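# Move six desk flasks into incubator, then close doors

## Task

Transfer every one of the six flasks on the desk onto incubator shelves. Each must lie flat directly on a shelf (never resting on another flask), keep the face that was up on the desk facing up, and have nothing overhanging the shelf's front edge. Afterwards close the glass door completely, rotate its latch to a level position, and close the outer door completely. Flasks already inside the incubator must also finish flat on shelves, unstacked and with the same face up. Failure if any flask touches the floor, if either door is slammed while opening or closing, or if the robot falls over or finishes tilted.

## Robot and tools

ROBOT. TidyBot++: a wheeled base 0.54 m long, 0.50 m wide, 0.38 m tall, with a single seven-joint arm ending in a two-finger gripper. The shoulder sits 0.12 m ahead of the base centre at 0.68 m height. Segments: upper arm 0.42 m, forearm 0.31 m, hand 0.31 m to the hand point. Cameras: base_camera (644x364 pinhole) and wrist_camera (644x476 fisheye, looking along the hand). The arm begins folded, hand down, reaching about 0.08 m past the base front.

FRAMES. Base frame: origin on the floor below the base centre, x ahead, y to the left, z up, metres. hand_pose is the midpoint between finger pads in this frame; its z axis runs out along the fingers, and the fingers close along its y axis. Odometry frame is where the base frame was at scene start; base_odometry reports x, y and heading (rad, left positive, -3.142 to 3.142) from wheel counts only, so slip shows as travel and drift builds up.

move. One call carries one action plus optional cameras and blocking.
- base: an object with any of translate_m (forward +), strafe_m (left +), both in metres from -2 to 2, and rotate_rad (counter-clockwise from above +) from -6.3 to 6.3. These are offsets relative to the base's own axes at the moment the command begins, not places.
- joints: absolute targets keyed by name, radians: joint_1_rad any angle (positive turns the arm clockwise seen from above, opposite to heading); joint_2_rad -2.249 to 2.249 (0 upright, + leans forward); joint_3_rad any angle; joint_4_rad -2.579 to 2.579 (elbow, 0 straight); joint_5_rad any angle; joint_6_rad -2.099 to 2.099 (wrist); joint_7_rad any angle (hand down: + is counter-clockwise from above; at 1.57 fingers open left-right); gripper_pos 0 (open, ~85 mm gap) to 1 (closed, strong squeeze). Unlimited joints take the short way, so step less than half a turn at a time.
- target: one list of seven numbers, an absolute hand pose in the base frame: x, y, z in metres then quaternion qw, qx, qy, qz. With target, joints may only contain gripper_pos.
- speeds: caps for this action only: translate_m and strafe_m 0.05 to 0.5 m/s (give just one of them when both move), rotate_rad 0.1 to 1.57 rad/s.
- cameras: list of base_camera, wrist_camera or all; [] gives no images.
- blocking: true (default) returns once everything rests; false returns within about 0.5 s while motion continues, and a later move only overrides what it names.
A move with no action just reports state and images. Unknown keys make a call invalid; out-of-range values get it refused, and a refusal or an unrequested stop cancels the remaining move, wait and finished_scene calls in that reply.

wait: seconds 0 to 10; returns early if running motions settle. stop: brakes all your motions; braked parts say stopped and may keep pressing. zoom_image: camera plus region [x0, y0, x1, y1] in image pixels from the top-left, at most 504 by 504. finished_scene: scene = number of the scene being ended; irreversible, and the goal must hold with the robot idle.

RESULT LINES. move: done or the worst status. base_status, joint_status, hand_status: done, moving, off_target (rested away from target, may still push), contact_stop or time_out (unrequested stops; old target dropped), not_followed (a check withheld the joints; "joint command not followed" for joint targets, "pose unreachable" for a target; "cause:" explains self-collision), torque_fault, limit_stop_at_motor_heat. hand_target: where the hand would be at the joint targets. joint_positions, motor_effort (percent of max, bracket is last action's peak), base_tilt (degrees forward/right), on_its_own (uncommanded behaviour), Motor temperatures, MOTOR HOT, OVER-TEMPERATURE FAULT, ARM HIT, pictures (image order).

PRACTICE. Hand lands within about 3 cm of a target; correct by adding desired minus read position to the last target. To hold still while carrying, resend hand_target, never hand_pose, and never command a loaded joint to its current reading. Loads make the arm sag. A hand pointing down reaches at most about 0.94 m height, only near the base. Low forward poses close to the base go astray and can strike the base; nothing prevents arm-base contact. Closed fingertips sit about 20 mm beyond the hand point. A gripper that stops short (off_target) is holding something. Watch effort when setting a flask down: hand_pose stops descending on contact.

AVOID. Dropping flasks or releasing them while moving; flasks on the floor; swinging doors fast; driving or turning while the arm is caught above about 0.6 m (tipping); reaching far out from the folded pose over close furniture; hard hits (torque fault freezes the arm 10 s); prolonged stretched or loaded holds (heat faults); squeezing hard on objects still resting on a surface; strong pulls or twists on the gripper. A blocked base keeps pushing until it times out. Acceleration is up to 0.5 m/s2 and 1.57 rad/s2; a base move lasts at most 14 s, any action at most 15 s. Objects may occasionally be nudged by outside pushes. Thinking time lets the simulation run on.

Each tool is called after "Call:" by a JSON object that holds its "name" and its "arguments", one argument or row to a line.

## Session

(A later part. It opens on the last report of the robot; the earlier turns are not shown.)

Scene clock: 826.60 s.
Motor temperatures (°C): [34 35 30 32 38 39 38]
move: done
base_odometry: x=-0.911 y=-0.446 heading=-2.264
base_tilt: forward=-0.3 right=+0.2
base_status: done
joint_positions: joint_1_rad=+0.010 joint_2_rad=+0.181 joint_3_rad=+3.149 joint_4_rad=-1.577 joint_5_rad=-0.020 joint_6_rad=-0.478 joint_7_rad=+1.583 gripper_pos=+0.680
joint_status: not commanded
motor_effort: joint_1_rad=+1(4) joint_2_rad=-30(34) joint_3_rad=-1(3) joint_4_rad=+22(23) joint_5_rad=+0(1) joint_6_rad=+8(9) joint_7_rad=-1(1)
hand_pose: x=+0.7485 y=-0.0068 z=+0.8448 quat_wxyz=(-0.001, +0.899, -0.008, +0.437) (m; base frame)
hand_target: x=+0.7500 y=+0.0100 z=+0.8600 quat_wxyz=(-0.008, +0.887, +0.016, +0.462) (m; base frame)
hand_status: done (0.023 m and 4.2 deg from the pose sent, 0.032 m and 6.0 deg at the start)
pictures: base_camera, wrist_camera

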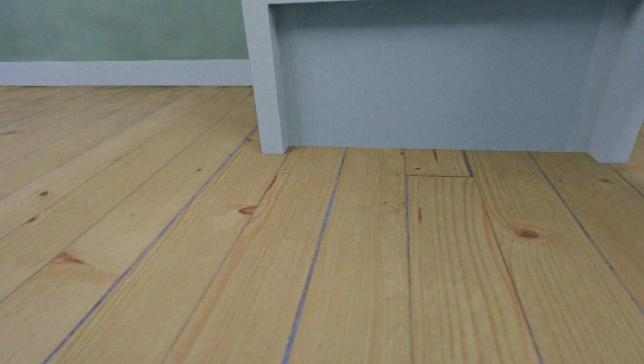

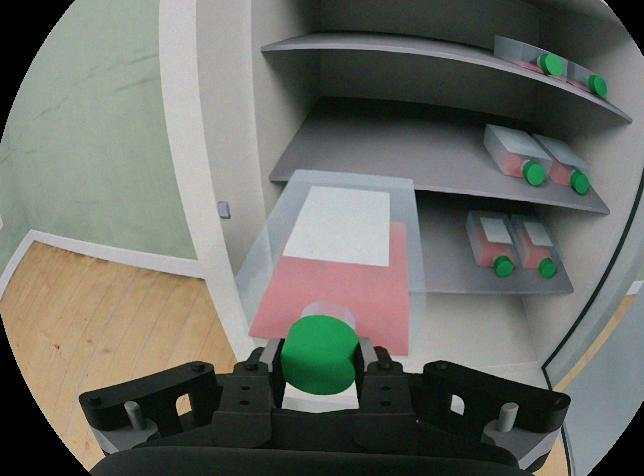

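Call:
{"name": "move", "arguments": {
  "base": {"strafe_m":0.04,"rotate_rad":-0.05}
}}

Scene clock: 837.60 s.
Motor temperatures (°C): [34 35 30 32 38 39 38]
move: done
base_odometry: x=-0.880 y=-0.471 heading=-2.314
base_tilt: forward=-0.3 right=+0.3
base_status: done
joint_positions: joint_1_rad=+0.010 joint_2_rad=+0.181 joint_3_rad=+3.138 joint_4_rad=-1.577 joint_5_rad=-0.021 joint_6_rad=-0.478 joint_7_rad=+1.583 gripper_pos=+0.680
joint_status: not commanded
motor_effort: joint_1_rad=+1(4) joint_2_rad=-30(32) joint_3_rad=+0(5) joint_4_rad=+21(23) joint_5_rad=+0(1) joint_6_rad=+8(8) joint_7_rad=+0(1)
hand_pose: x=+0.7484 y=+0.0003 z=+0.8448 quat_wxyz=(-0.005, +0.899, -0.004, +0.437) (m; base frame)
hand_target: x=+0.7500 y=+0.0100 z=+0.8600 quat_wxyz=(-0.008, +0.887, +0.016, +0.462) (m; base frame)
hand_status: not commanded
pictures: base_camera, wrist_camera

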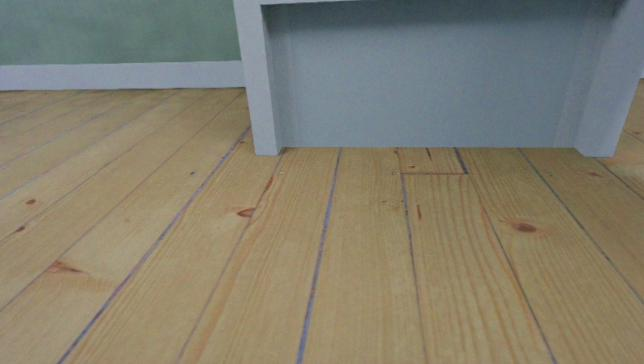

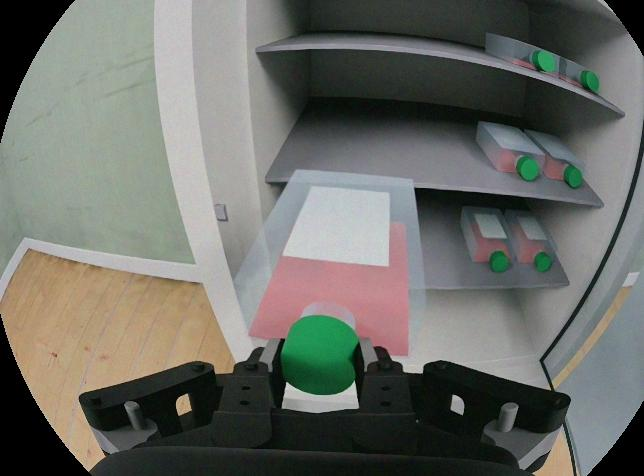

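Call:
{"name": "move", "arguments": {
  "base": {"strafe_m":0.035,"translate_m":0.27},
  "target": [0.75,0.01,0.865,-0.0080,0.8788,0.0155,0.4772],
  "speeds": {"translate_m":0.12}
}}

Scene clock: 850.90 s.
Motor temperatures (°C): [34 35 30 31 38 40 38]
move: done
base_odometry: x=-1.037 y=-0.694 heading=-2.314
base_tilt: forward=-0.3 right=+0.3
base_status: done
joint_positions: joint_1_rad=+0.011 joint_2_rad=+0.167 joint_3_rad=+3.137 joint_4_rad=-1.606 joint_5_rad=-0.026 joint_6_rad=-0.427 joint_7_rad=+1.588 gripper_pos=+0.680
joint_status: not commanded
motor_effort: joint_1_rad=-1(3) joint_2_rad=-30(34) joint_3_rad=-2(4) joint_4_rad=+22(24) joint_5_rad=-1(2) joint_6_rad=+8(9) joint_7_rad=-1(1)
hand_pose: x=+0.7485 y=-0.0001 z=+0.8499 quat_wxyz=(-0.005, +0.891, -0.004, +0.453) (m; base frame)
hand_target: x=+0.7500 y=+0.0100 z=+0.8650 quat_wxyz=(-0.008, +0.879, +0.015, +0.477) (m; base frame)
hand_status: done (0.018 m and 3.8 deg from the pose sent, 0.022 m and 5.6 deg at the start)
pictures: base_camera, wrist_camera

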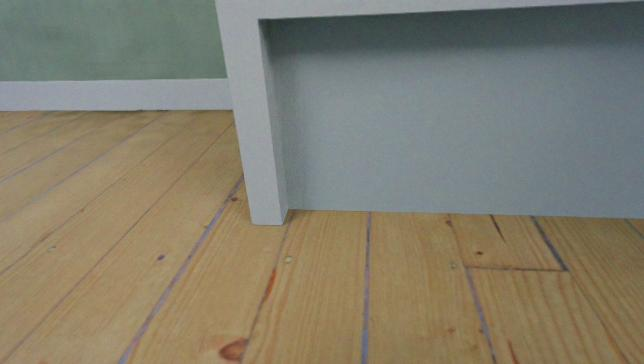

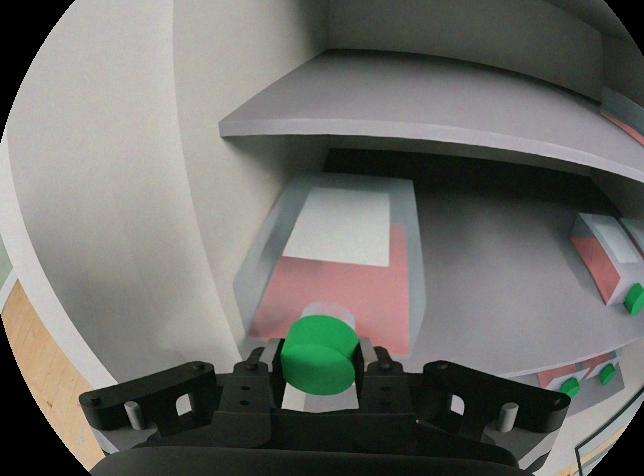

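Call:
{"name": "move", "arguments": {
  "target": [0.805,0.01,0.835,-0.0080,0.8788,0.0155,0.4772],
  "cameras": ["wrist_camera"]
}}

Call:
{"name": "move", "arguments": {
  "target": [0.805,0.01,0.815,-0.0080,0.8788,0.0155,0.4772],
  "cameras": ["wrist_camera"]
}}

Scene clock: 861.07 s.
Motor temperatures (°C): [34 35 30 31 38 40 38]
move: done
base_odometry: x=-1.037 y=-0.694 heading=-2.314
base_tilt: forward=-0.3 right=+0.2
base_status: not commanded
joint_positions: joint_1_rad=+0.026 joint_2_rad=+0.273 joint_3_rad=+3.131 joint_4_rad=-1.563 joint_5_rad=-0.026 joint_6_rad=-0.378 joint_7_rad=+1.588 gripper_pos=+0.680
joint_status: not commanded
motor_effort: joint_1_rad=-3(4) joint_2_rad=-33(36) joint_3_rad=-3(5) joint_4_rad=+22(26) joint_5_rad=-1(2) joint_6_rad=+8(12) joint_7_rad=-1(1)
hand_pose: x=+0.7846 y=-0.0065 z=+0.8181 quat_wxyz=(-0.003, +0.894, -0.008, +0.447) (m; base frame)
hand_target: x=+0.8050 y=+0.0100 z=+0.8350 quat_wxyz=(-0.008, +0.879, +0.015, +0.477) (m; base frame)
hand_status: done (0.031 m and 4.8 deg from the pose sent, 0.059 m and 3.8 deg at the start)
pictures: wrist_camera

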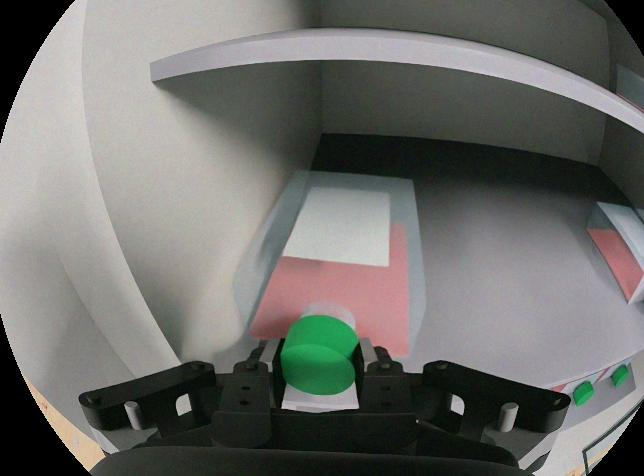

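Scene clock: 861.80 s.
Motor temperatures (°C): [34 35 30 31 38 40 38]
move: done
base_odometry: x=-1.037 y=-0.694 heading=-2.314
base_tilt: forward=-0.2 right=+0.2
base_status: not commanded
joint_positions: joint_1_rad=+0.037 joint_2_rad=+0.281 joint_3_rad=+3.124 joint_4_rad=-1.577 joint_5_rad=-0.026 joint_6_rad=-0.320 joint_7_rad=+1.588 gripper_pos=+0.680
joint_status: not commanded
motor_effort: joint_1_rad=-3(3) joint_2_rad=-33(34) joint_3_rad=-2(5) joint_4_rad=+23(23) joint_5_rad=-1(1) joint_6_rad=+9(10) joint_7_rad=-1(1)
hand_pose: x=+0.7927 y=-0.0103 z=+0.8194 quat_wxyz=(-0.003, +0.886, -0.011, +0.463) (m; base frame)
hand_target: x=+0.8050 y=+0.0100 z=+0.8150 quat_wxyz=(-0.008, +0.879, +0.015, +0.477) (m; base frame)
hand_status: done (0.024 m and 3.6 deg from the pose sent, 0.026 m and 4.8 deg at the start)
pictures: wrist_camera

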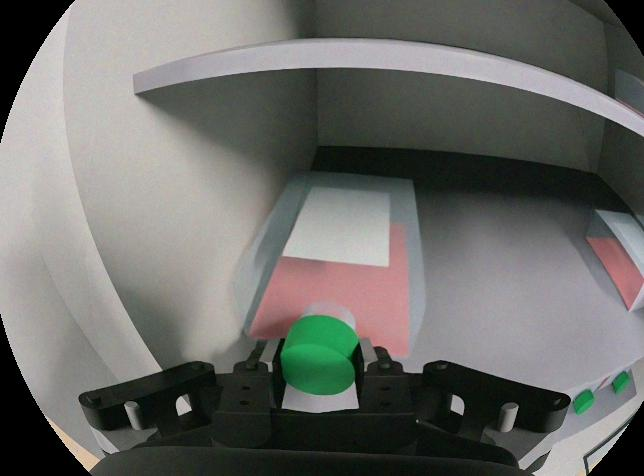

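Call:
{"name": "move", "arguments": {
  "target": [0.825,0.0,0.83,-0.0080,0.8830,0.0155,0.4693],
  "cameras": []
}}

Call:
{"name": "move", "arguments": {
  "target": [0.825,0.0,0.81,-0.0080,0.8830,0.0155,0.4693],
  "cameras": []
}}

Call:
{"name": "move", "arguments": {
  "target": [0.825,0.0,0.80,-0.0080,0.8830,0.0155,0.4693],
  "cameras": ["wrist_camera"]
}}

Scene clock: 874.53 s.
Motor temperatures (°C): [34 35 30 31 38 40 38]
move: done
base_odometry: x=-1.037 y=-0.694 heading=-2.314
base_tilt: forward=-0.3 right=+0.2
base_status: not commanded
joint_positions: joint_1_rad=+0.061 joint_2_rad=+0.325 joint_3_rad=+3.119 joint_4_rad=-1.492 joint_5_rad=-0.026 joint_6_rad=-0.333 joint_7_rad=+1.608 gripper_pos=+0.680
joint_status: not commanded
motor_effort: joint_1_rad=-2(4) joint_2_rad=-36(36) joint_3_rad=-4(4) joint_4_rad=+23(24) joint_5_rad=-1(1) joint_6_rad=+9(10) joint_7_rad=-1(1)
hand_pose: x=+0.8183 y=-0.0248 z=+0.8337 quat_wxyz=(+0.006, +0.879, -0.012, +0.476) (m; base frame)
hand_target: x=+0.8250 y=+0.0000 z=+0.8300 quat_wxyz=(-0.008, +0.883, +0.015, +0.469) (m; base frame)
hand_status: done (0.026 m and 3.6 deg from the pose sent, 0.036 m and 3.2 deg at the start)
pictures: none
No camera images: "cameras" was empty.

Scene clock: 875.27 s.
Motor temperatures (°C): [34 35 30 31 38 40 38]
move: done
base_odometry: x=-1.037 y=-0.694 heading=-2.314
base_tilt: forward=-0.2 right=+0.2
base_status: not commanded
joint_positions: joint_1_rad=+0.074 joint_2_rad=+0.328 joint_3_rad=+3.104 joint_4_rad=-1.498 joint_5_rad=-0.026 joint_6_rad=-0.322 joint_7_rad=+1.608 gripper_pos=+0.680
joint_status: not commanded
motor_effort: joint_1_rad=-3(4) joint_2_rad=-34(36) joint_3_rad=-4(5) joint_4_rad=+22(23) joint_5_rad=-1(1) joint_6_rad=+9(9) joint_7_rad=-1(1)
hand_pose: x=+0.8186 y=-0.0246 z=+0.8311 quat_wxyz=(+0.003, +0.879, -0.012, +0.477) (m; base frame)
hand_target: x=+0.8250 y=+0.0000 z=+0.8100 quat_wxyz=(-0.008, +0.883, +0.015, +0.469) (m; base frame)
hand_status: done (0.033 m and 3.5 deg from the pose sent, 0.035 m and 3.6 deg at the start)
pictures: none
No camera images: "cameras" was empty.

Scene clock: 875.97 s.
Motor temperatures (°C): [34 35 30 31 38 40 38]
move: done
base_odometry: x=-1.037 y=-0.694 heading=-2.314
base_tilt: forward=-0.3 right=+0.3
base_status: not commanded
joint_positions: joint_1_rad=+0.081 joint_2_rad=+0.337 joint_3_rad=+3.096 joint_4_rad=-1.510 joint_5_rad=-0.026 joint_6_rad=-0.309 joint_7_rad=+1.608 gripper_pos=+0.680
joint_status: not commanded
motor_effort: joint_1_rad=-3(5) joint_2_rad=-34(35) joint_3_rad=-4(5) joint_4_rad=+22(23) joint_5_rad=-1(1) joint_6_rad=+9(9) joint_7_rad=+0(1)
hand_pose: x=+0.8191 y=-0.0251 z=+0.8217 quat_wxyz=(+0.002, +0.881, -0.013, +0.473) (m; base frame)
hand_target: x=+0.8250 y=+0.0000 z=+0.8000 quat_wxyz=(-0.008, +0.883, +0.015, +0.469) (m; base frame)
hand_status: done (0.034 m and 3.5 deg from the pose sent, 0.040 m and 3.5 deg at the start)
pictures: wrist_camera

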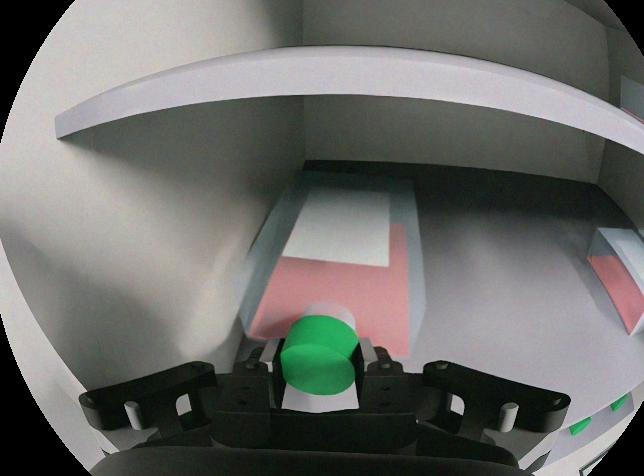

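Call:
{"name": "move", "arguments": {
  "target": [0.825,0.0,0.785,-0.0080,0.8830,0.0155,0.4693],
  "cameras": []
}}

Call:
{"name": "move", "arguments": {
  "target": [0.825,0.0,0.772,-0.0080,0.8830,0.0155,0.4693],
  "cameras": ["wrist_camera"]
}}

Scene clock: 881.17 s.
Motor temperatures (°C): [34 35 30 31 38 40 38]
move: done
base_odometry: x=-1.037 y=-0.694 heading=-2.314
base_tilt: forward=-0.2 right=+0.3
base_status: not commanded
joint_positions: joint_1_rad=+0.091 joint_2_rad=+0.352 joint_3_rad=+3.085 joint_4_rad=-1.540 joint_5_rad=-0.026 joint_6_rad=-0.273 joint_7_rad=+1.608 gripper_pos=+0.680
joint_status: not commanded
motor_effort: joint_1_rad=-3(5) joint_2_rad=-34(36) joint_3_rad=-4(5) joint_4_rad=+22(23) joint_5_rad=-1(1) joint_6_rad=+9(10) joint_7_rad=-1(1)
hand_pose: x=+0.8193 y=-0.0254 z=+0.8041 quat_wxyz=(+0.000, +0.883, -0.014, +0.470) (m; base frame)
hand_target: x=+0.8250 y=+0.0000 z=+0.7850 quat_wxyz=(-0.008, +0.883, +0.015, +0.469) (m; base frame)
hand_status: done (0.032 m and 3.5 deg from the pose sent, 0.045 m and 3.5 deg at the start)
pictures: none
No camera images: "cameras" was empty.

Scene clock: 882.03 s.
Motor temperatures (°C): [34 35 30 31 38 40 38]
move: done
base_odometry: x=-1.037 y=-0.694 heading=-2.314
base_tilt: forward=-0.3 right=+0.3
base_status: not commanded
joint_positions: joint_1_rad=+0.098 joint_2_rad=+0.368 joint_3_rad=+3.076 joint_4_rad=-1.565 joint_5_rad=-0.026 joint_6_rad=-0.235 joint_7_rad=+1.608 gripper_pos=+0.680
joint_status: not commanded
motor_effort: joint_1_rad=-4(4) joint_2_rad=-36(36) joint_3_rad=-4(6) joint_4_rad=+21(23) joint_5_rad=+0(1) joint_6_rad=+8(10) joint_7_rad=+0(1)
hand_pose: x=+0.8203 y=-0.0255 z=+0.7887 quat_wxyz=(-0.001, +0.884, -0.015, +0.468) (m; base frame)
hand_target: x=+0.8250 y=+0.0000 z=+0.7720 quat_wxyz=(-0.008, +0.883, +0.015, +0.469) (m; base frame)
hand_status: done (0.031 m and 3.6 deg from the pose sent, 0.041 m and 3.5 deg at the start)
pictures: wrist_camera

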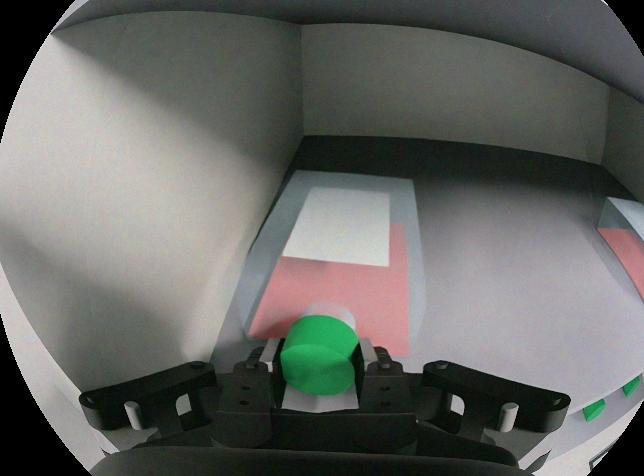

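Call:
{"name": "move", "arguments": {
  "target": [0.825,0.0,0.762,-0.0080,0.8830,0.0155,0.4693],
  "cameras": []
}}

Call:
{"name": "move", "arguments": {
  "target": [0.825,0.0,0.754,-0.0080,0.8830,0.0155,0.4693],
  "cameras": ["wrist_camera"]
}}

Scene clock: 885.47 s.
Motor temperatures (°C): [34 35 30 31 38 40 38]
move: done
base_odometry: x=-1.037 y=-0.694 heading=-2.314
base_tilt: forward=-0.3 right=+0.2
base_status: not commanded
joint_positions: joint_1_rad=+0.102 joint_2_rad=+0.370 joint_3_rad=+3.072 joint_4_rad=-1.580 joint_5_rad=-0.026 joint_6_rad=-0.203 joint_7_rad=+1.608 gripper_pos=+0.680
joint_status: not commanded
motor_effort: joint_1_rad=-4(4) joint_2_rad=-34(36) joint_3_rad=-4(6) joint_4_rad=+20(21) joint_5_rad=-1(1) joint_6_rad=+8(9) joint_7_rad=-1(1)
hand_pose: x=+0.8219 y=-0.0256 z=+0.7873 quat_wxyz=(-0.002, +0.880, -0.016, +0.475) (m; base frame)
hand_target: x=+0.8250 y=+0.0000 z=+0.7620 quat_wxyz=(-0.008, +0.883, +0.015, +0.469) (m; base frame)
hand_status: done (0.036 m and 3.7 deg from the pose sent, 0.037 m and 3.6 deg at the start)
pictures: none
No camera images: "cameras" was empty.

Scene clock: 886.03 s.
Motor temperatures (°C): [34 35 30 31 38 40 38]
move: off_target
base_odometry: x=-1.037 y=-0.694 heading=-2.314
base_tilt: forward=-0.3 right=+0.3
base_status: not commanded
joint_positions: joint_1_rad=+0.104 joint_2_rad=+0.372 joint_3_rad=+3.069 joint_4_rad=-1.591 joint_5_rad=-0.026 joint_6_rad=-0.177 joint_7_rad=+1.608 gripper_pos=+0.680
joint_status: not commanded
motor_effort: joint_1_rad=-4(4) joint_2_rad=-33(34) joint_3_rad=-5(6) joint_4_rad=+20(20) joint_5_rad=-1(1) joint_6_rad=+7(8) joint_7_rad=-1(1)
hand_pose: x=+0.8234 y=-0.0257 z=+0.7870 quat_wxyz=(-0.002, +0.877, -0.016, +0.481) (m; base frame)
hand_target: x=+0.8250 y=+0.0000 z=+0.7540 quat_wxyz=(-0.008, +0.883, +0.015, +0.469) (m; base frame)
hand_status: off_target (0.042 m and 4.0 deg from the pose sent, 0.042 m and 3.7 deg at the start)
pictures: wrist_camera

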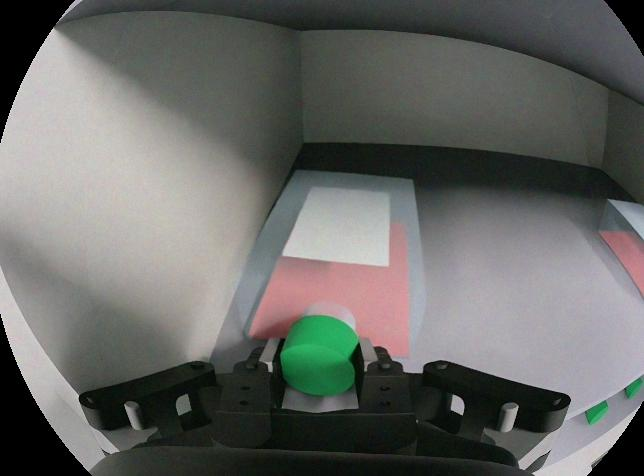

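Call:
{"name": "move", "arguments": {
  "target": [0.825,0.0,0.766,-0.0080,0.8969,0.0155,0.4423],
  "cameras": ["wrist_camera"]
}}

Scene clock: 890.30 s.
Motor temperatures (°C): [34 35 30 31 38 40 38]
move: done
base_odometry: x=-1.037 y=-0.694 heading=-2.314
base_tilt: forward=-0.3 right=+0.2
base_status: not commanded
joint_positions: joint_1_rad=+0.102 joint_2_rad=+0.378 joint_3_rad=+3.072 joint_4_rad=-1.549 joint_5_rad=-0.026 joint_6_rad=-0.247 joint_7_rad=+1.608 gripper_pos=+0.680
joint_status: not commanded
motor_effort: joint_1_rad=-4(5) joint_2_rad=-35(36) joint_3_rad=-6(7) joint_4_rad=+20(21) joint_5_rad=-1(1) joint_6_rad=+7(7) joint_7_rad=-1(1)
hand_pose: x=+0.8240 y=-0.0257 z=+0.7878 quat_wxyz=(-0.003, +0.885, -0.016, +0.466) (m; base frame)
hand_target: x=+0.8250 y=+0.0000 z=+0.7660 quat_wxyz=(-0.008, +0.897, +0.015, +0.442) (m; base frame)
hand_status: done (0.034 m and 4.7 deg from the pose sent, 0.033 m and 6.2 deg at the start)
pictures: wrist_camera

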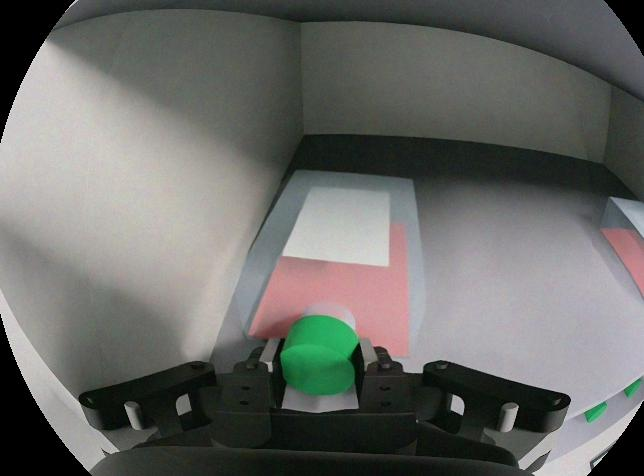

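Call:
{"name": "move", "arguments": {
  "target": [0.825,-0.012,0.776,-0.0080,0.8969,0.0155,0.4423],
  "cameras": []
}}

Call:
{"name": "move", "arguments": {
  "joints": {"gripper_pos":0},
  "cameras": ["wrist_camera"]
}}

Scene clock: 896.47 s.
Motor temperatures (°C): [34 35 30 31 38 40 38]
move: done
base_odometry: x=-1.037 y=-0.694 heading=-2.314
base_tilt: forward=-0.3 right=+0.3
base_status: not commanded
joint_positions: joint_1_rad=+0.114 joint_2_rad=+0.380 joint_3_rad=+3.060 joint_4_rad=-1.534 joint_5_rad=-0.038 joint_6_rad=-0.273 joint_7_rad=+1.641 gripper_pos=+0.680
joint_status: not commanded
motor_effort: joint_1_rad=-1(5) joint_2_rad=-36(37) joint_3_rad=-3(6) joint_4_rad=+21(22) joint_5_rad=+0(1) joint_6_rad=+8(8) joint_7_rad=+0(1)
hand_pose: x=+0.8236 y=-0.0257 z=+0.7880 quat_wxyz=(-0.001, +0.888, -0.007, +0.460) (m; base frame)
hand_target: x=+0.8250 y=-0.0120 z=+0.7760 quat_wxyz=(-0.008, +0.897, +0.015, +0.442) (m; base frame)
hand_status: done (0.018 m and 3.5 deg from the pose sent, 0.018 m and 4.7 deg at the start)
pictures: none
No camera images: "cameras" was empty.

Scene clock: 897.57 s.
Motor temperatures (°C): [34 35 30 31 38 40 38]
move: done
base_odometry: x=-1.037 y=-0.694 heading=-2.314
base_tilt: forward=-0.3 right=+0.3
base_status: not commanded
joint_positions: joint_1_rad=+0.130 joint_2_rad=+0.381 joint_3_rad=+3.061 joint_4_rad=-1.534 joint_5_rad=-0.038 joint_6_rad=-0.273 joint_7_rad=+1.641 gripper_pos=+0.000
joint_status: all done
motor_effort: joint_1_rad=-3(12) joint_2_rad=-36(39) joint_3_rad=-4(12) joint_4_rad=+21(22) joint_5_rad=-1(2) joint_6_rad=+8(8) joint_7_rad=-1(1)
hand_pose: x=+0.8233 y=-0.0372 z=+0.7875 quat_wxyz=(+0.003, +0.888, -0.014, +0.460) (m; base frame)
hand_target: x=+0.8250 y=-0.0120 z=+0.7760 quat_wxyz=(-0.008, +0.897, +0.015, +0.442) (m; base frame)
hand_status: not commanded
pictures: wrist_camera

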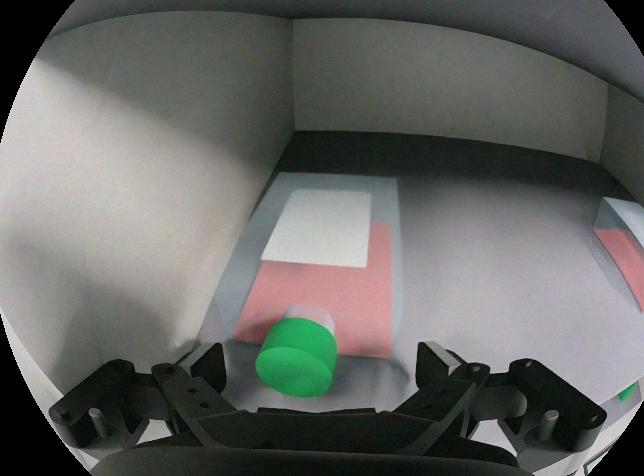

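Call:
{"name": "move", "arguments": {
  "base": {"translate_m":-0.25},
  "speeds": {"translate_m":0.12},
  "cameras": ["wrist_camera","base_camera"]
}}

Call:
{"name": "zoom_image", "arguments": {
  "camera": "wrist_camera",
  "region": [220, 50, 640, 300]
}}

Scene clock: 905.63 s.
Motor temperatures (°C): [34 35 30 32 38 40 38]
move: done
base_odometry: x=-0.867 y=-0.510 heading=-2.314
base_tilt: forward=-0.2 right=+0.3
base_status: done
joint_positions: joint_1_rad=+0.125 joint_2_rad=+0.388 joint_3_rad=+3.058 joint_4_rad=-1.528 joint_5_rad=-0.038 joint_6_rad=-0.274 joint_7_rad=+1.641 gripper_pos=+0.000
joint_status: not commanded
motor_effort: joint_1_rad=+1(6) joint_2_rad=-36(39) joint_3_rad=-2(6) joint_4_rad=+20(22) joint_5_rad=+0(1) joint_6_rad=+7(8) joint_7_rad=-1(1)
hand_pose: x=+0.8257 y=-0.0324 z=+0.7856 quat_wxyz=(+0.000, +0.888, -0.011, +0.459) (m; base frame)
hand_target: x=+0.8250 y=-0.0120 z=+0.7760 quat_wxyz=(-0.008, +0.897, +0.015, +0.442) (m; base frame)
hand_status: not commanded
pictures: base_camera, wrist_camera

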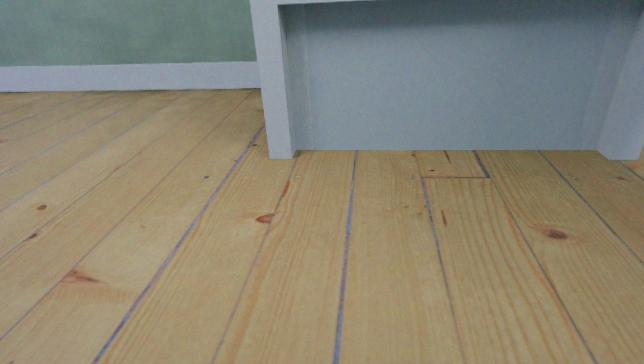

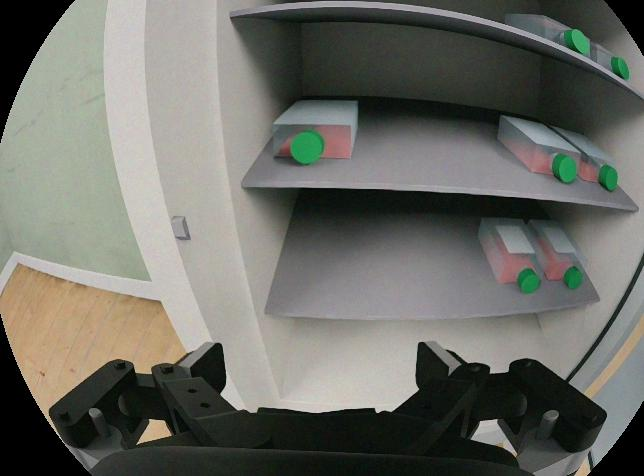

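Scaled by 1.200.

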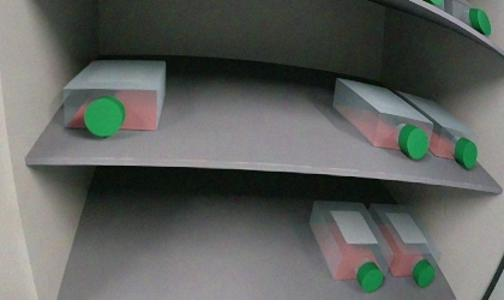

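Call:
{"name": "move", "arguments": {
  "base": {"translate_m":-0.5},
  "joints": {"joint_1_rad":0,"joint_2_rad":0,"joint_3_rad":3.1416,"joint_4_rad":-1.2,"joint_5_rad":0,"joint_6_rad":-1.24,"joint_7_rad":1.571},
  "cameras": []
}}

Call:
{"name": "move", "arguments": {
  "base": {"rotate_rad":1.567},
  "cameras": []
}}

Call:
{"name": "move", "arguments": {
  "base": {"translate_m":0.7}
}}

Scene clock: 927.77 s.
Motor temperatures (°C): [34 35 30 32 38 39 38]
move: done
base_odometry: x=-0.529 y=-0.142 heading=-2.314
base_tilt: forward=-0.3 right=+0.3
base_status: done
joint_positions: joint_1_rad=+0.019 joint_2_rad=-0.016 joint_3_rad=+3.119 joint_4_rad=-1.215 joint_5_rad=-0.038 joint_6_rad=-1.185 joint_7_rad=+1.637 gripper_pos=+0.000
joint_status: all done
motor_effort: joint_1_rad=+0(3) joint_2_rad=-20(42) joint_3_rad=+1(3) joint_4_rad=+20(23) joint_5_rad=+0(1) joint_6_rad=+6(8) joint_7_rad=-1(1)
hand_pose: x=+0.6188 y=+0.0140 z=+0.9907 quat_wxyz=(-0.007, +0.928, +0.032, +0.370) (m; base frame)
hand_target: x=+0.6129 y=+0.0013 z=+0.9787 quat_wxyz=(+0.000, +0.939, +0.000, +0.344) (m; base frame)
hand_status: not commanded
pictures: none
No camera images: "cameras" was empty.

Scene clock: 930.07 s.
Motor temperatures (°C): [34 35 30 32 38 39 38]
move: done
base_odometry: x=-0.529 y=-0.142 heading=-0.748
base_tilt: forward=-0.3 right=+0.2
base_status: done
joint_positions: joint_1_rad=+0.005 joint_2_rad=-0.009 joint_3_rad=+3.129 joint_4_rad=-1.215 joint_5_rad=-0.037 joint_6_rad=-1.186 joint_7_rad=+1.637 gripper_pos=+0.000
joint_status: not commanded
motor_effort: joint_1_rad=+0(3) joint_2_rad=-20(24) joint_3_rad=+0(3) joint_4_rad=+20(20) joint_5_rad=+0(2) joint_6_rad=+6(7) joint_7_rad=-1(1)
hand_pose: x=+0.6206 y=+0.0159 z=+0.9871 quat_wxyz=(-0.008, +0.930, +0.034, +0.366) (m; base frame)
hand_target: x=+0.6129 y=+0.0013 z=+0.9787 quat_wxyz=(+0.000, +0.939, +0.000, +0.344) (m; base frame)
hand_status: not commanded
pictures: none
No camera images: "cameras" was empty.

Scene clock: 932.50 s.
Motor temperatures (°C): [34 35 30 32 38 39 38]
move: done
base_odometry: x=-0.016 y=-0.618 heading=-0.747
base_tilt: forward=-0.2 right=+0.3
base_status: done
joint_positions: joint_1_rad=+0.005 joint_2_rad=+0.002 joint_3_rad=+3.129 joint_4_rad=-1.215 joint_5_rad=-0.037 joint_6_rad=-1.190 joint_7_rad=+1.637 gripper_pos=+0.000
joint_status: not commanded
motor_effort: joint_1_rad=+0(2) joint_2_rad=-20(25) joint_3_rad=+0(2) joint_4_rad=+19(21) joint_5_rad=+0(1) joint_6_rad=+6(7) joint_7_rad=-1(1)
hand_pose: x=+0.6230 y=+0.0158 z=+0.9808 quat_wxyz=(-0.008, +0.933, +0.034, +0.359) (m; base frame)
hand_target: x=+0.6129 y=+0.0013 z=+0.9787 quat_wxyz=(+0.000, +0.939, +0.000, +0.344) (m; base frame)
hand_status: not commanded
pictures: base_camera, wrist_camera

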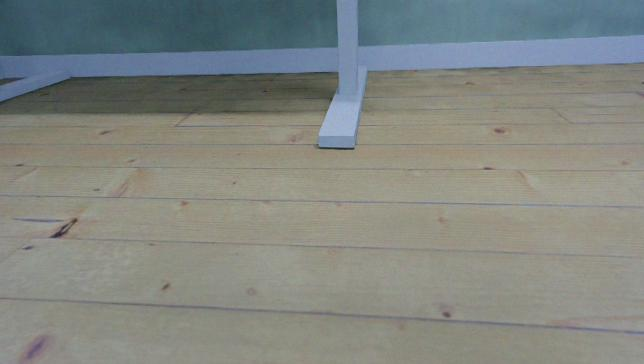

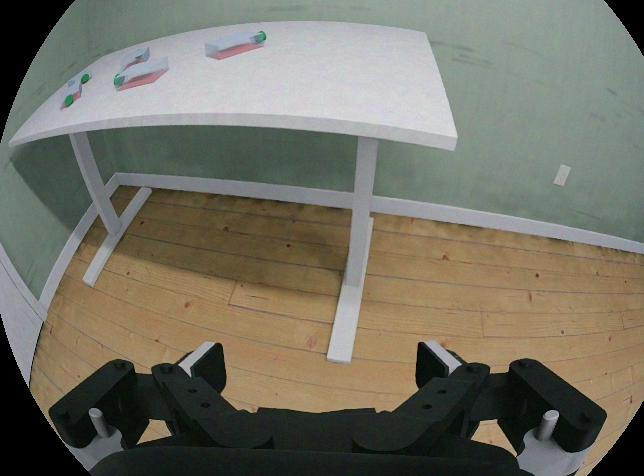

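Call:
{"name": "move", "arguments": {
  "base": {"strafe_m":1.0,"translate_m":0.08}
}}

Call:
{"name": "zoom_image", "arguments": {
  "camera": "wrist_camera",
  "region": [100, 0, 600, 250]
}}

Scene clock: 939.43 s.
Motor temperatures (°C): [34 35 30 32 38 39 38]
move: done
base_odometry: x=+0.723 y=+0.062 heading=-0.747
base_tilt: forward=-0.3 right=+0.3
base_status: done
joint_positions: joint_1_rad=+0.003 joint_2_rad=+0.002 joint_3_rad=+3.132 joint_4_rad=-1.215 joint_5_rad=-0.037 joint_6_rad=-1.191 joint_7_rad=+1.637 gripper_pos=+0.000
joint_status: not commanded
motor_effort: joint_1_rad=+1(3) joint_2_rad=-21(22) joint_3_rad=+0(4) joint_4_rad=+20(21) joint_5_rad=+0(1) joint_6_rad=+6(7) joint_7_rad=-1(1)
hand_pose: x=+0.6230 y=+0.0150 z=+0.9807 quat_wxyz=(-0.007, +0.933, +0.034, +0.359) (m; base frame)
hand_target: x=+0.6129 y=+0.0013 z=+0.9787 quat_wxyz=(+0.000, +0.939, +0.000, +0.344) (m; base frame)
hand_status: not commanded
pictures: base_camera, wrist_camera

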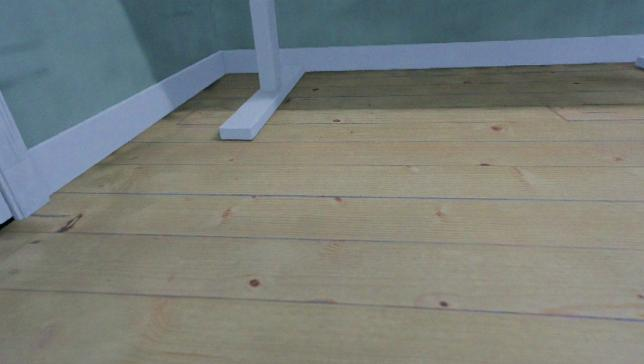

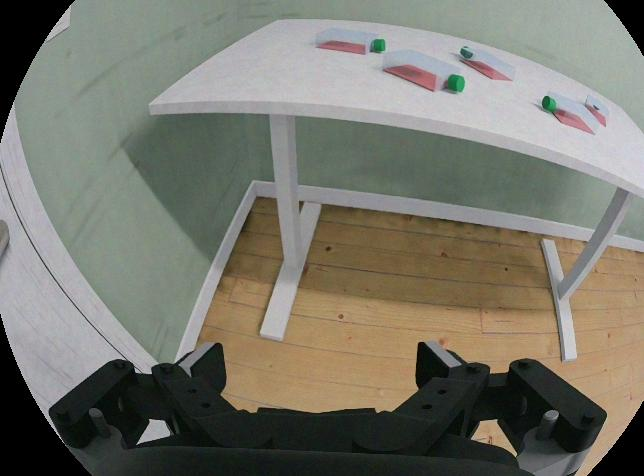

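Scaled by 1.008.

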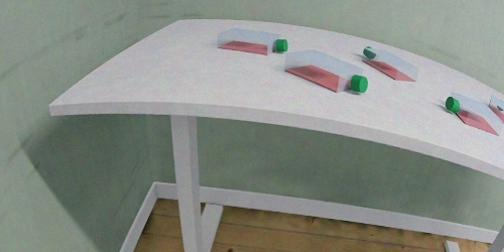

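Call:
{"name": "move", "arguments": {
  "target": [0.68,0.05,1.03,-0.0802,0.8735,0.1540,0.4547],
  "cameras": []
}}

Call:
{"name": "move", "arguments": {
  "base": {"strafe_m":-0.72,"translate_m":0.4,"rotate_rad":0.70}
}}

Scene clock: 969.67 s.
Motor temperatures (°C): [34 35 30 32 38 39 38]
move: done
base_odometry: x=+0.723 y=+0.062 heading=-0.747
base_tilt: forward=-0.3 right=+0.2
base_status: not commanded
joint_positions: joint_1_rad=+0.077 joint_2_rad=+0.043 joint_3_rad=+3.147 joint_4_rad=-1.181 joint_5_rad=-0.399 joint_6_rad=-1.098 joint_7_rad=+2.017 gripper_pos=+0.000
joint_status: not commanded
motor_effort: joint_1_rad=+0(1) joint_2_rad=-23(24) joint_3_rad=+0(2) joint_4_rad=+20(21) joint_5_rad=-3(3) joint_6_rad=+6(8) joint_7_rad=-1(1)
hand_pose: x=+0.6600 y=+0.0651 z=+1.0168 quat_wxyz=(-0.089, +0.887, +0.151, +0.428) (m; base frame)
hand_target: x=+0.6800 y=+0.0500 z=+1.0300 quat_wxyz=(-0.080, +0.874, +0.154, +0.455) (m; base frame)
hand_status: done (0.028 m and 3.5 deg from the pose sent, 0.083 m and 20.6 deg at the start)
pictures: none
No camera images: "cameras" was empty.

Scene clock: 972.97 s.
Motor temperatures (°C): [34 35 30 32 38 39 38]
move: done
base_odometry: x=+0.527 y=-0.738 heading=-0.046
base_tilt: forward=-0.3 right=+0.3
base_status: done
joint_positions: joint_1_rad=+0.086 joint_2_rad=+0.047 joint_3_rad=+3.155 joint_4_rad=-1.181 joint_5_rad=-0.406 joint_6_rad=-1.098 joint_7_rad=+2.017 gripper_pos=+0.000
joint_status: not commanded
motor_effort: joint_1_rad=+0(5) joint_2_rad=-22(25) joint_3_rad=+0(4) joint_4_rad=+21(21) joint_5_rad=-3(4) joint_6_rad=+6(7) joint_7_rad=-1(1)
hand_pose: x=+0.6626 y=+0.0569 z=+1.0155 quat_wxyz=(-0.088, +0.888, +0.142, +0.428) (m; base frame)
hand_target: x=+0.6800 y=+0.0500 z=+1.0300 quat_wxyz=(-0.080, +0.874, +0.154, +0.455) (m; base frame)
hand_status: not commanded
pictures: base_camera, wrist_camera

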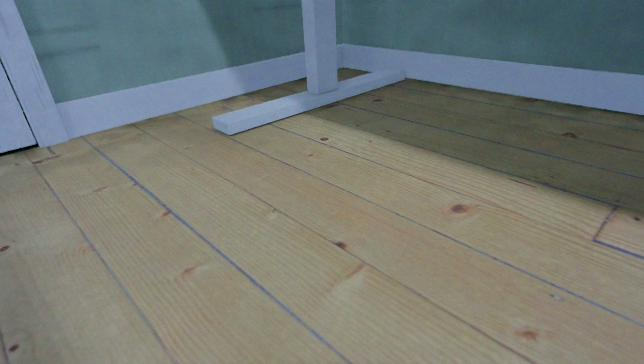

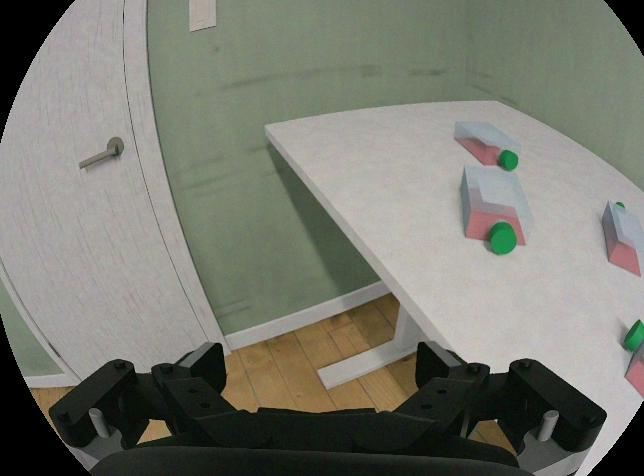

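Call:
{"name": "move", "arguments": {
  "base": {"strafe_m":-0.07,"translate_m":0.1},
  "target": [0.76,0.0,0.97,-0.0201,0.886,0.0387,0.4613],
  "cameras": ["wrist_camera"]
}}

Scene clock: 987.27 s.
Motor temperatures (°C): [34 35 30 32 38 39 38]
move: done
base_odometry: x=+0.623 y=-0.813 heading=-0.047
base_tilt: forward=-0.3 right=+0.3
base_status: done
joint_positions: joint_1_rad=+0.083 joint_2_rad=+0.193 joint_3_rad=+3.148 joint_4_rad=-1.199 joint_5_rad=-0.212 joint_6_rad=-0.846 joint_7_rad=+1.840 gripper_pos=+0.000
joint_status: not commanded
motor_effort: joint_1_rad=+2(3) joint_2_rad=-30(37) joint_3_rad=-1(3) joint_4_rad=+21(23) joint_5_rad=-1(3) joint_6_rad=+7(8) joint_7_rad=-1(1)
hand_pose: x=+0.7546 y=-0.0061 z=+0.9628 quat_wxyz=(-0.022, +0.894, +0.052, +0.445) (m; base frame)
hand_target: x=+0.7600 y=+0.0000 z=+0.9700 quat_wxyz=(-0.020, +0.886, +0.039, +0.461) (m; base frame)
hand_status: done (0.011 m and 2.6 deg from the pose sent, 0.122 m and 14.7 deg at the start)
pictures: wrist_camera

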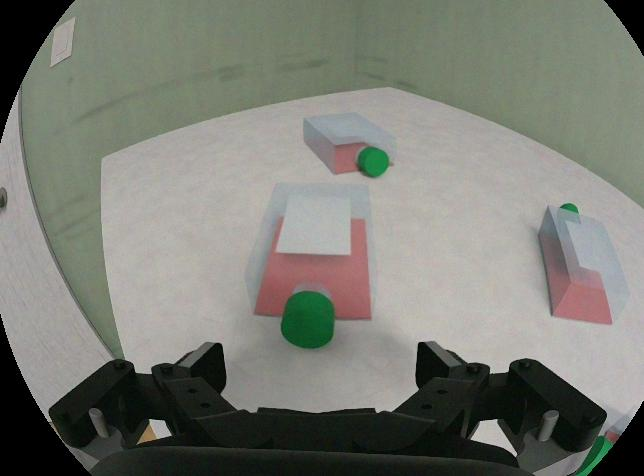

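Call:
{"name": "move", "arguments": {
  "target": [0.80,0.014,0.935,-0.0201,0.886,0.0387,0.4613],
  "cameras": []
}}

Call:
{"name": "move", "arguments": {
  "target": [0.82,0.019,0.920,-0.0201,0.886,0.0387,0.4613],
  "cameras": ["wrist_camera"]
}}

Scene clock: 998.20 s.
Motor temperatures (°C): [34 35 30 32 38 39 38]
move: done
base_odometry: x=+0.623 y=-0.813 heading=-0.047
base_tilt: forward=-0.2 right=+0.3
base_status: not commanded
joint_positions: joint_1_rad=+0.062 joint_2_rad=+0.262 joint_3_rad=+3.128 joint_4_rad=-1.199 joint_5_rad=-0.169 joint_6_rad=-0.755 joint_7_rad=+1.800 gripper_pos=+0.000
joint_status: not commanded
motor_effort: joint_1_rad=+0(2) joint_2_rad=-32(35) joint_3_rad=-1(2) joint_4_rad=+22(23) joint_5_rad=-1(2) joint_6_rad=+8(8) joint_7_rad=-1(1)
hand_pose: x=+0.7896 y=+0.0032 z=+0.9381 quat_wxyz=(-0.018, +0.891, +0.050, +0.451) (m; base frame)
hand_target: x=+0.8000 y=+0.0140 z=+0.9350 quat_wxyz=(-0.020, +0.886, +0.039, +0.461) (m; base frame)
hand_status: done (0.015 m and 1.9 deg from the pose sent, 0.057 m and 2.6 deg at the start)
pictures: none
No camera images: "cameras" was empty.

Scene clock: 999.07 s.
Motor temperatures (°C): [34 35 30 32 38 39 38]
move: done
base_odometry: x=+0.623 y=-0.813 heading=-0.047
base_tilt: forward=-0.3 right=+0.3
base_status: not commanded
joint_positions: joint_1_rad=+0.054 joint_2_rad=+0.306 joint_3_rad=+3.125 joint_4_rad=-1.199 joint_5_rad=-0.151 joint_6_rad=-0.724 joint_7_rad=+1.782 gripper_pos=+0.000
joint_status: not commanded
motor_effort: joint_1_rad=+0(1) joint_2_rad=-34(36) joint_3_rad=-1(2) joint_4_rad=+21(22) joint_5_rad=-1(1) joint_6_rad=+7(8) joint_7_rad=-1(1)
hand_pose: x=+0.8061 y=+0.0052 z=+0.9160 quat_wxyz=(-0.017, +0.894, +0.048, +0.445) (m; base frame)
hand_target: x=+0.8200 y=+0.0190 z=+0.9200 quat_wxyz=(-0.020, +0.886, +0.039, +0.461) (m; base frame)
hand_status: done (0.020 m and 2.4 deg from the pose sent, 0.039 m and 1.9 deg at the start)
pictures: wrist_camera

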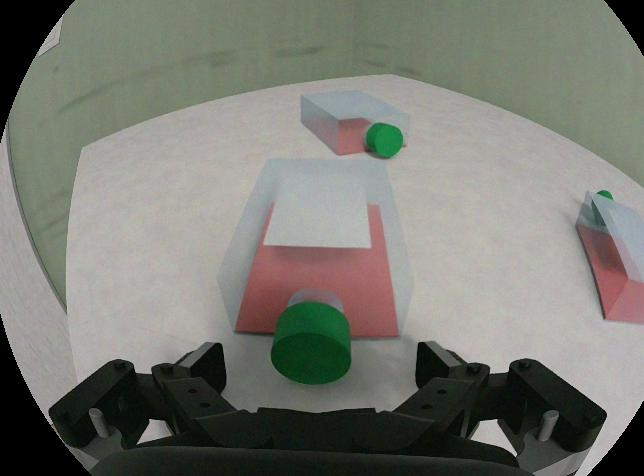

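Call:
{"name": "move", "arguments": {
  "target": [0.831,0.022,0.920,-0.0201,0.886,0.0387,0.4613],
  "cameras": ["wrist_camera"]
}}

Call:
{"name": "move", "arguments": {
  "joints": {"gripper_pos":1},
  "cameras": ["wrist_camera"]
}}

Call:
{"name": "move", "arguments": {
  "target": [0.831,0.022,1.0,-0.0201,0.886,0.0387,0.4613],
  "cameras": ["wrist_camera"]
}}

Scene clock: 1003.97 s.
Motor temperatures (°C): [34 35 30 32 38 39 38]
move: done
base_odometry: x=+0.623 y=-0.813 heading=-0.047
base_tilt: forward=-0.3 right=+0.3
base_status: not commanded
joint_positions: joint_1_rad=+0.045 joint_2_rad=+0.328 joint_3_rad=+3.124 joint_4_rad=-1.169 joint_5_rad=-0.140 joint_6_rad=-0.724 joint_7_rad=+1.770 gripper_pos=+0.000
joint_status: not commanded
motor_effort: joint_1_rad=+1(2) joint_2_rad=-35(36) joint_3_rad=-1(2) joint_4_rad=+21(22) joint_5_rad=-1(1) joint_6_rad=+7(8) joint_7_rad=-1(1)
hand_pose: x=+0.8160 y=+0.0091 z=+0.9175 quat_wxyz=(-0.017, +0.892, +0.049, +0.448) (m; base frame)
hand_target: x=+0.8310 y=+0.0220 z=+0.9200 quat_wxyz=(-0.020, +0.886, +0.039, +0.461) (m; base frame)
hand_status: done (0.020 m and 2.1 deg from the pose sent, 0.030 m and 2.4 deg at the start)
pictures: wrist_camera

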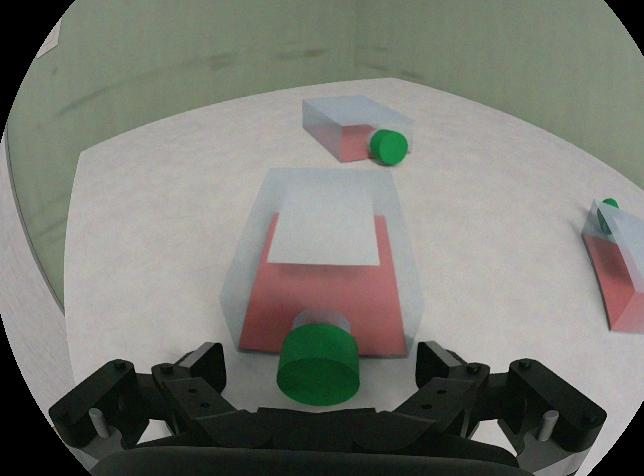

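Scene clock: 1005.07 s.
Motor temperatures (°C): [34 35 30 32 38 39 38]
move: off_target
base_odometry: x=+0.623 y=-0.813 heading=-0.047
base_tilt: forward=-0.3 right=+0.3
base_status: not commanded
joint_positions: joint_1_rad=+0.043 joint_2_rad=+0.328 joint_3_rad=+3.124 joint_4_rad=-1.164 joint_5_rad=-0.140 joint_6_rad=-0.722 joint_7_rad=+1.769 gripper_pos=+0.682
joint_status: gripper_pos off_target (ended at +0.682, target +1.000)
motor_effort: joint_1_rad=+2(2) joint_2_rad=-32(35) joint_3_rad=+0(2) joint_4_rad=+19(22) joint_5_rad=-1(1) joint_6_rad=+6(8) joint_7_rad=-1(1)
hand_pose: x=+0.8171 y=+0.0104 z=+0.9208 quat_wxyz=(-0.017, +0.891, +0.049, +0.451) (m; base frame)
hand_target: x=+0.8310 y=+0.0220 z=+0.9200 quat_wxyz=(-0.020, +0.886, +0.039, +0.461) (m; base frame)
hand_status: not commanded
pictures: wrist_camera

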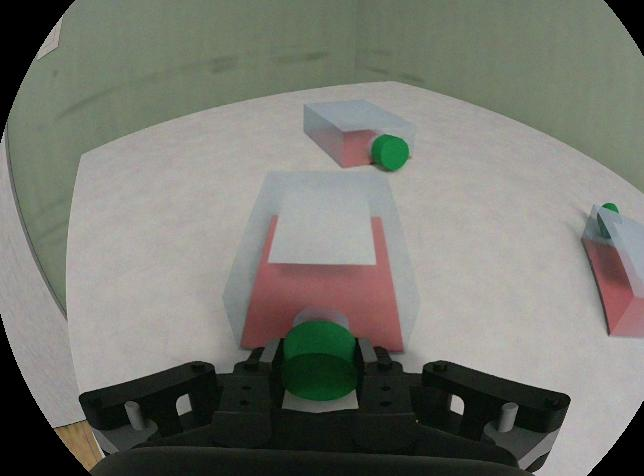

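Scene clock: 1006.53 s.
Motor temperatures (°C): [34 35 30 32 38 39 38]
move: done
base_odometry: x=+0.623 y=-0.813 heading=-0.047
base_tilt: forward=-0.2 right=+0.3
base_status: not commanded
joint_positions: joint_1_rad=+0.029 joint_2_rad=+0.378 joint_3_rad=+3.124 joint_4_rad=-0.848 joint_5_rad=-0.131 joint_6_rad=-0.917 joint_7_rad=+1.743 gripper_pos=+0.682
joint_status: not commanded
motor_effort: joint_1_rad=+1(2) joint_2_rad=-38(40) joint_3_rad=-1(2) joint_4_rad=+22(24) joint_5_rad=-1(1) joint_6_rad=+8(9) joint_7_rad=-1(1)
hand_pose: x=+0.8313 y=+0.0229 z=+1.0129 quat_wxyz=(-0.023, +0.874, +0.059, +0.482) (m; base frame)
hand_target: x=+0.8310 y=+0.0220 z=+1.0000 quat_wxyz=(-0.020, +0.886, +0.039, +0.461) (m; base frame)
hand_status: done (0.013 m and 3.6 deg from the pose sent, 0.081 m and 1.8 deg at the start)
pictures: wrist_camera

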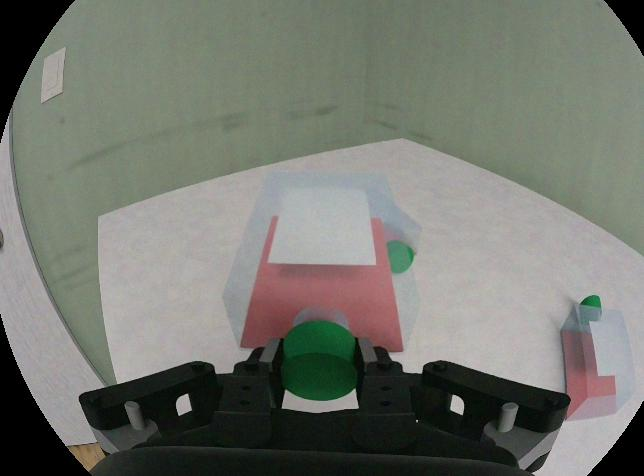

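Call:
{"name": "move", "arguments": {
  "base": {"translate_m":-0.5},
  "speeds": {"translate_m":0.35},
  "cameras": []
}}

Call:
{"name": "move", "arguments": {
  "base": {"rotate_rad":-2.267},
  "speeds": {"rotate_rad":0.8},
  "target": [0.75,-0.01,0.865,-0.008,0.887,0.0155,0.4617],
  "cameras": []
}}

Call:
{"name": "move", "arguments": {
  "base": {"translate_m":0.14,"strafe_m":-1.0},
  "speeds": {"strafe_m":0.4}
}}

Scene clock: 1040.00 s.
Motor temperatures (°C): [34 35 30 32 38 39 38]
move: done
base_odometry: x=+0.124 y=-0.790 heading=-0.047
base_tilt: forward=-0.3 right=+0.2
base_status: done
joint_positions: joint_1_rad=+0.024 joint_2_rad=+0.393 joint_3_rad=+3.124 joint_4_rad=-0.847 joint_5_rad=-0.128 joint_6_rad=-0.923 joint_7_rad=+1.743 gripper_pos=+0.682
joint_status: not commanded
motor_effort: joint_1_rad=+1(4) joint_2_rad=-38(42) joint_3_rad=+0(3) joint_4_rad=+22(23) joint_5_rad=-1(2) joint_6_rad=+9(9) joint_7_rad=-1(1)
hand_pose: x=+0.8351 y=+0.0254 z=+1.0013 quat_wxyz=(-0.024, +0.879, +0.060, +0.473) (m; base frame)
hand_target: x=+0.8310 y=+0.0220 z=+1.0000 quat_wxyz=(-0.020, +0.886, +0.039, +0.461) (m; base frame)
hand_status: not commanded
pictures: none
No camera images: "cameras" was empty.

Scene clock: 1043.70 s.
Motor temperatures (°C): [34 35 30 32 38 39 38]
move: done
base_odometry: x=+0.124 y=-0.790 heading=-2.313
base_tilt: forward=-0.3 right=+0.3
base_status: done
joint_positions: joint_1_rad=+0.080 joint_2_rad=+0.178 joint_3_rad=+3.121 joint_4_rad=-1.575 joint_5_rad=-0.128 joint_6_rad=-0.503 joint_7_rad=+1.743 gripper_pos=+0.682
joint_status: not commanded
motor_effort: joint_1_rad=+2(5) joint_2_rad=-30(40) joint_3_rad=+0(5) joint_4_rad=+23(26) joint_5_rad=-1(1) joint_6_rad=+8(9) joint_7_rad=-1(2)
hand_pose: x=+0.7438 y=-0.0178 z=+0.8437 quat_wxyz=(-0.004, +0.902, +0.012, +0.431) (m; base frame)
hand_target: x=+0.7500 y=-0.0100 z=+0.8650 quat_wxyz=(-0.008, +0.887, +0.015, +0.462) (m; base frame)
hand_status: done (0.023 m and 4.0 deg from the pose sent, 0.165 m and 5.7 deg at the start)
pictures: none
No camera images: "cameras" was empty.

Scene clock: 1047.27 s.
Motor temperatures (°C): [34 35 30 32 38 39 38]
move: done
base_odometry: x=-0.708 y=-0.217 heading=-2.314
base_tilt: forward=-0.3 right=+0.3
base_status: done
joint_positions: joint_1_rad=+0.081 joint_2_rad=+0.178 joint_3_rad=+3.117 joint_4_rad=-1.575 joint_5_rad=-0.128 joint_6_rad=-0.503 joint_7_rad=+1.743 gripper_pos=+0.682
joint_status: not commanded
motor_effort: joint_1_rad=+1(4) joint_2_rad=-30(31) joint_3_rad=-1(4) joint_4_rad=+22(23) joint_5_rad=-1(1) joint_6_rad=+7(9) joint_7_rad=-1(1)
hand_pose: x=+0.7439 y=-0.0154 z=+0.8438 quat_wxyz=(-0.005, +0.902, +0.014, +0.431) (m; base frame)
hand_target: x=+0.7500 y=-0.0100 z=+0.8650 quat_wxyz=(-0.008, +0.887, +0.015, +0.462) (m; base frame)
hand_status: not commanded
pictures: base_camera, wrist_camera

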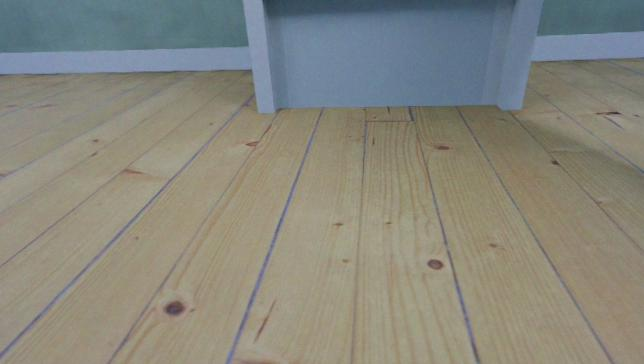

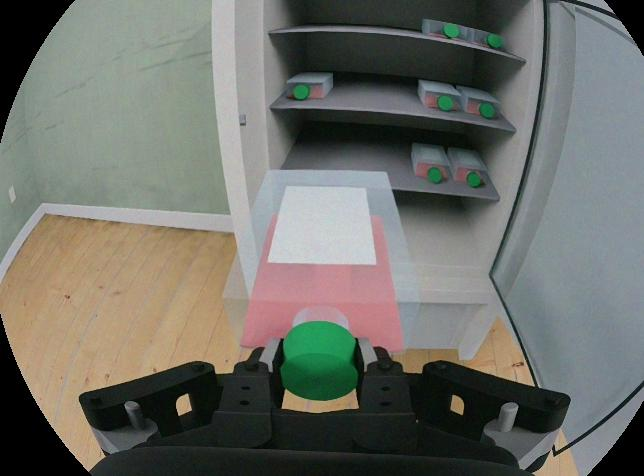

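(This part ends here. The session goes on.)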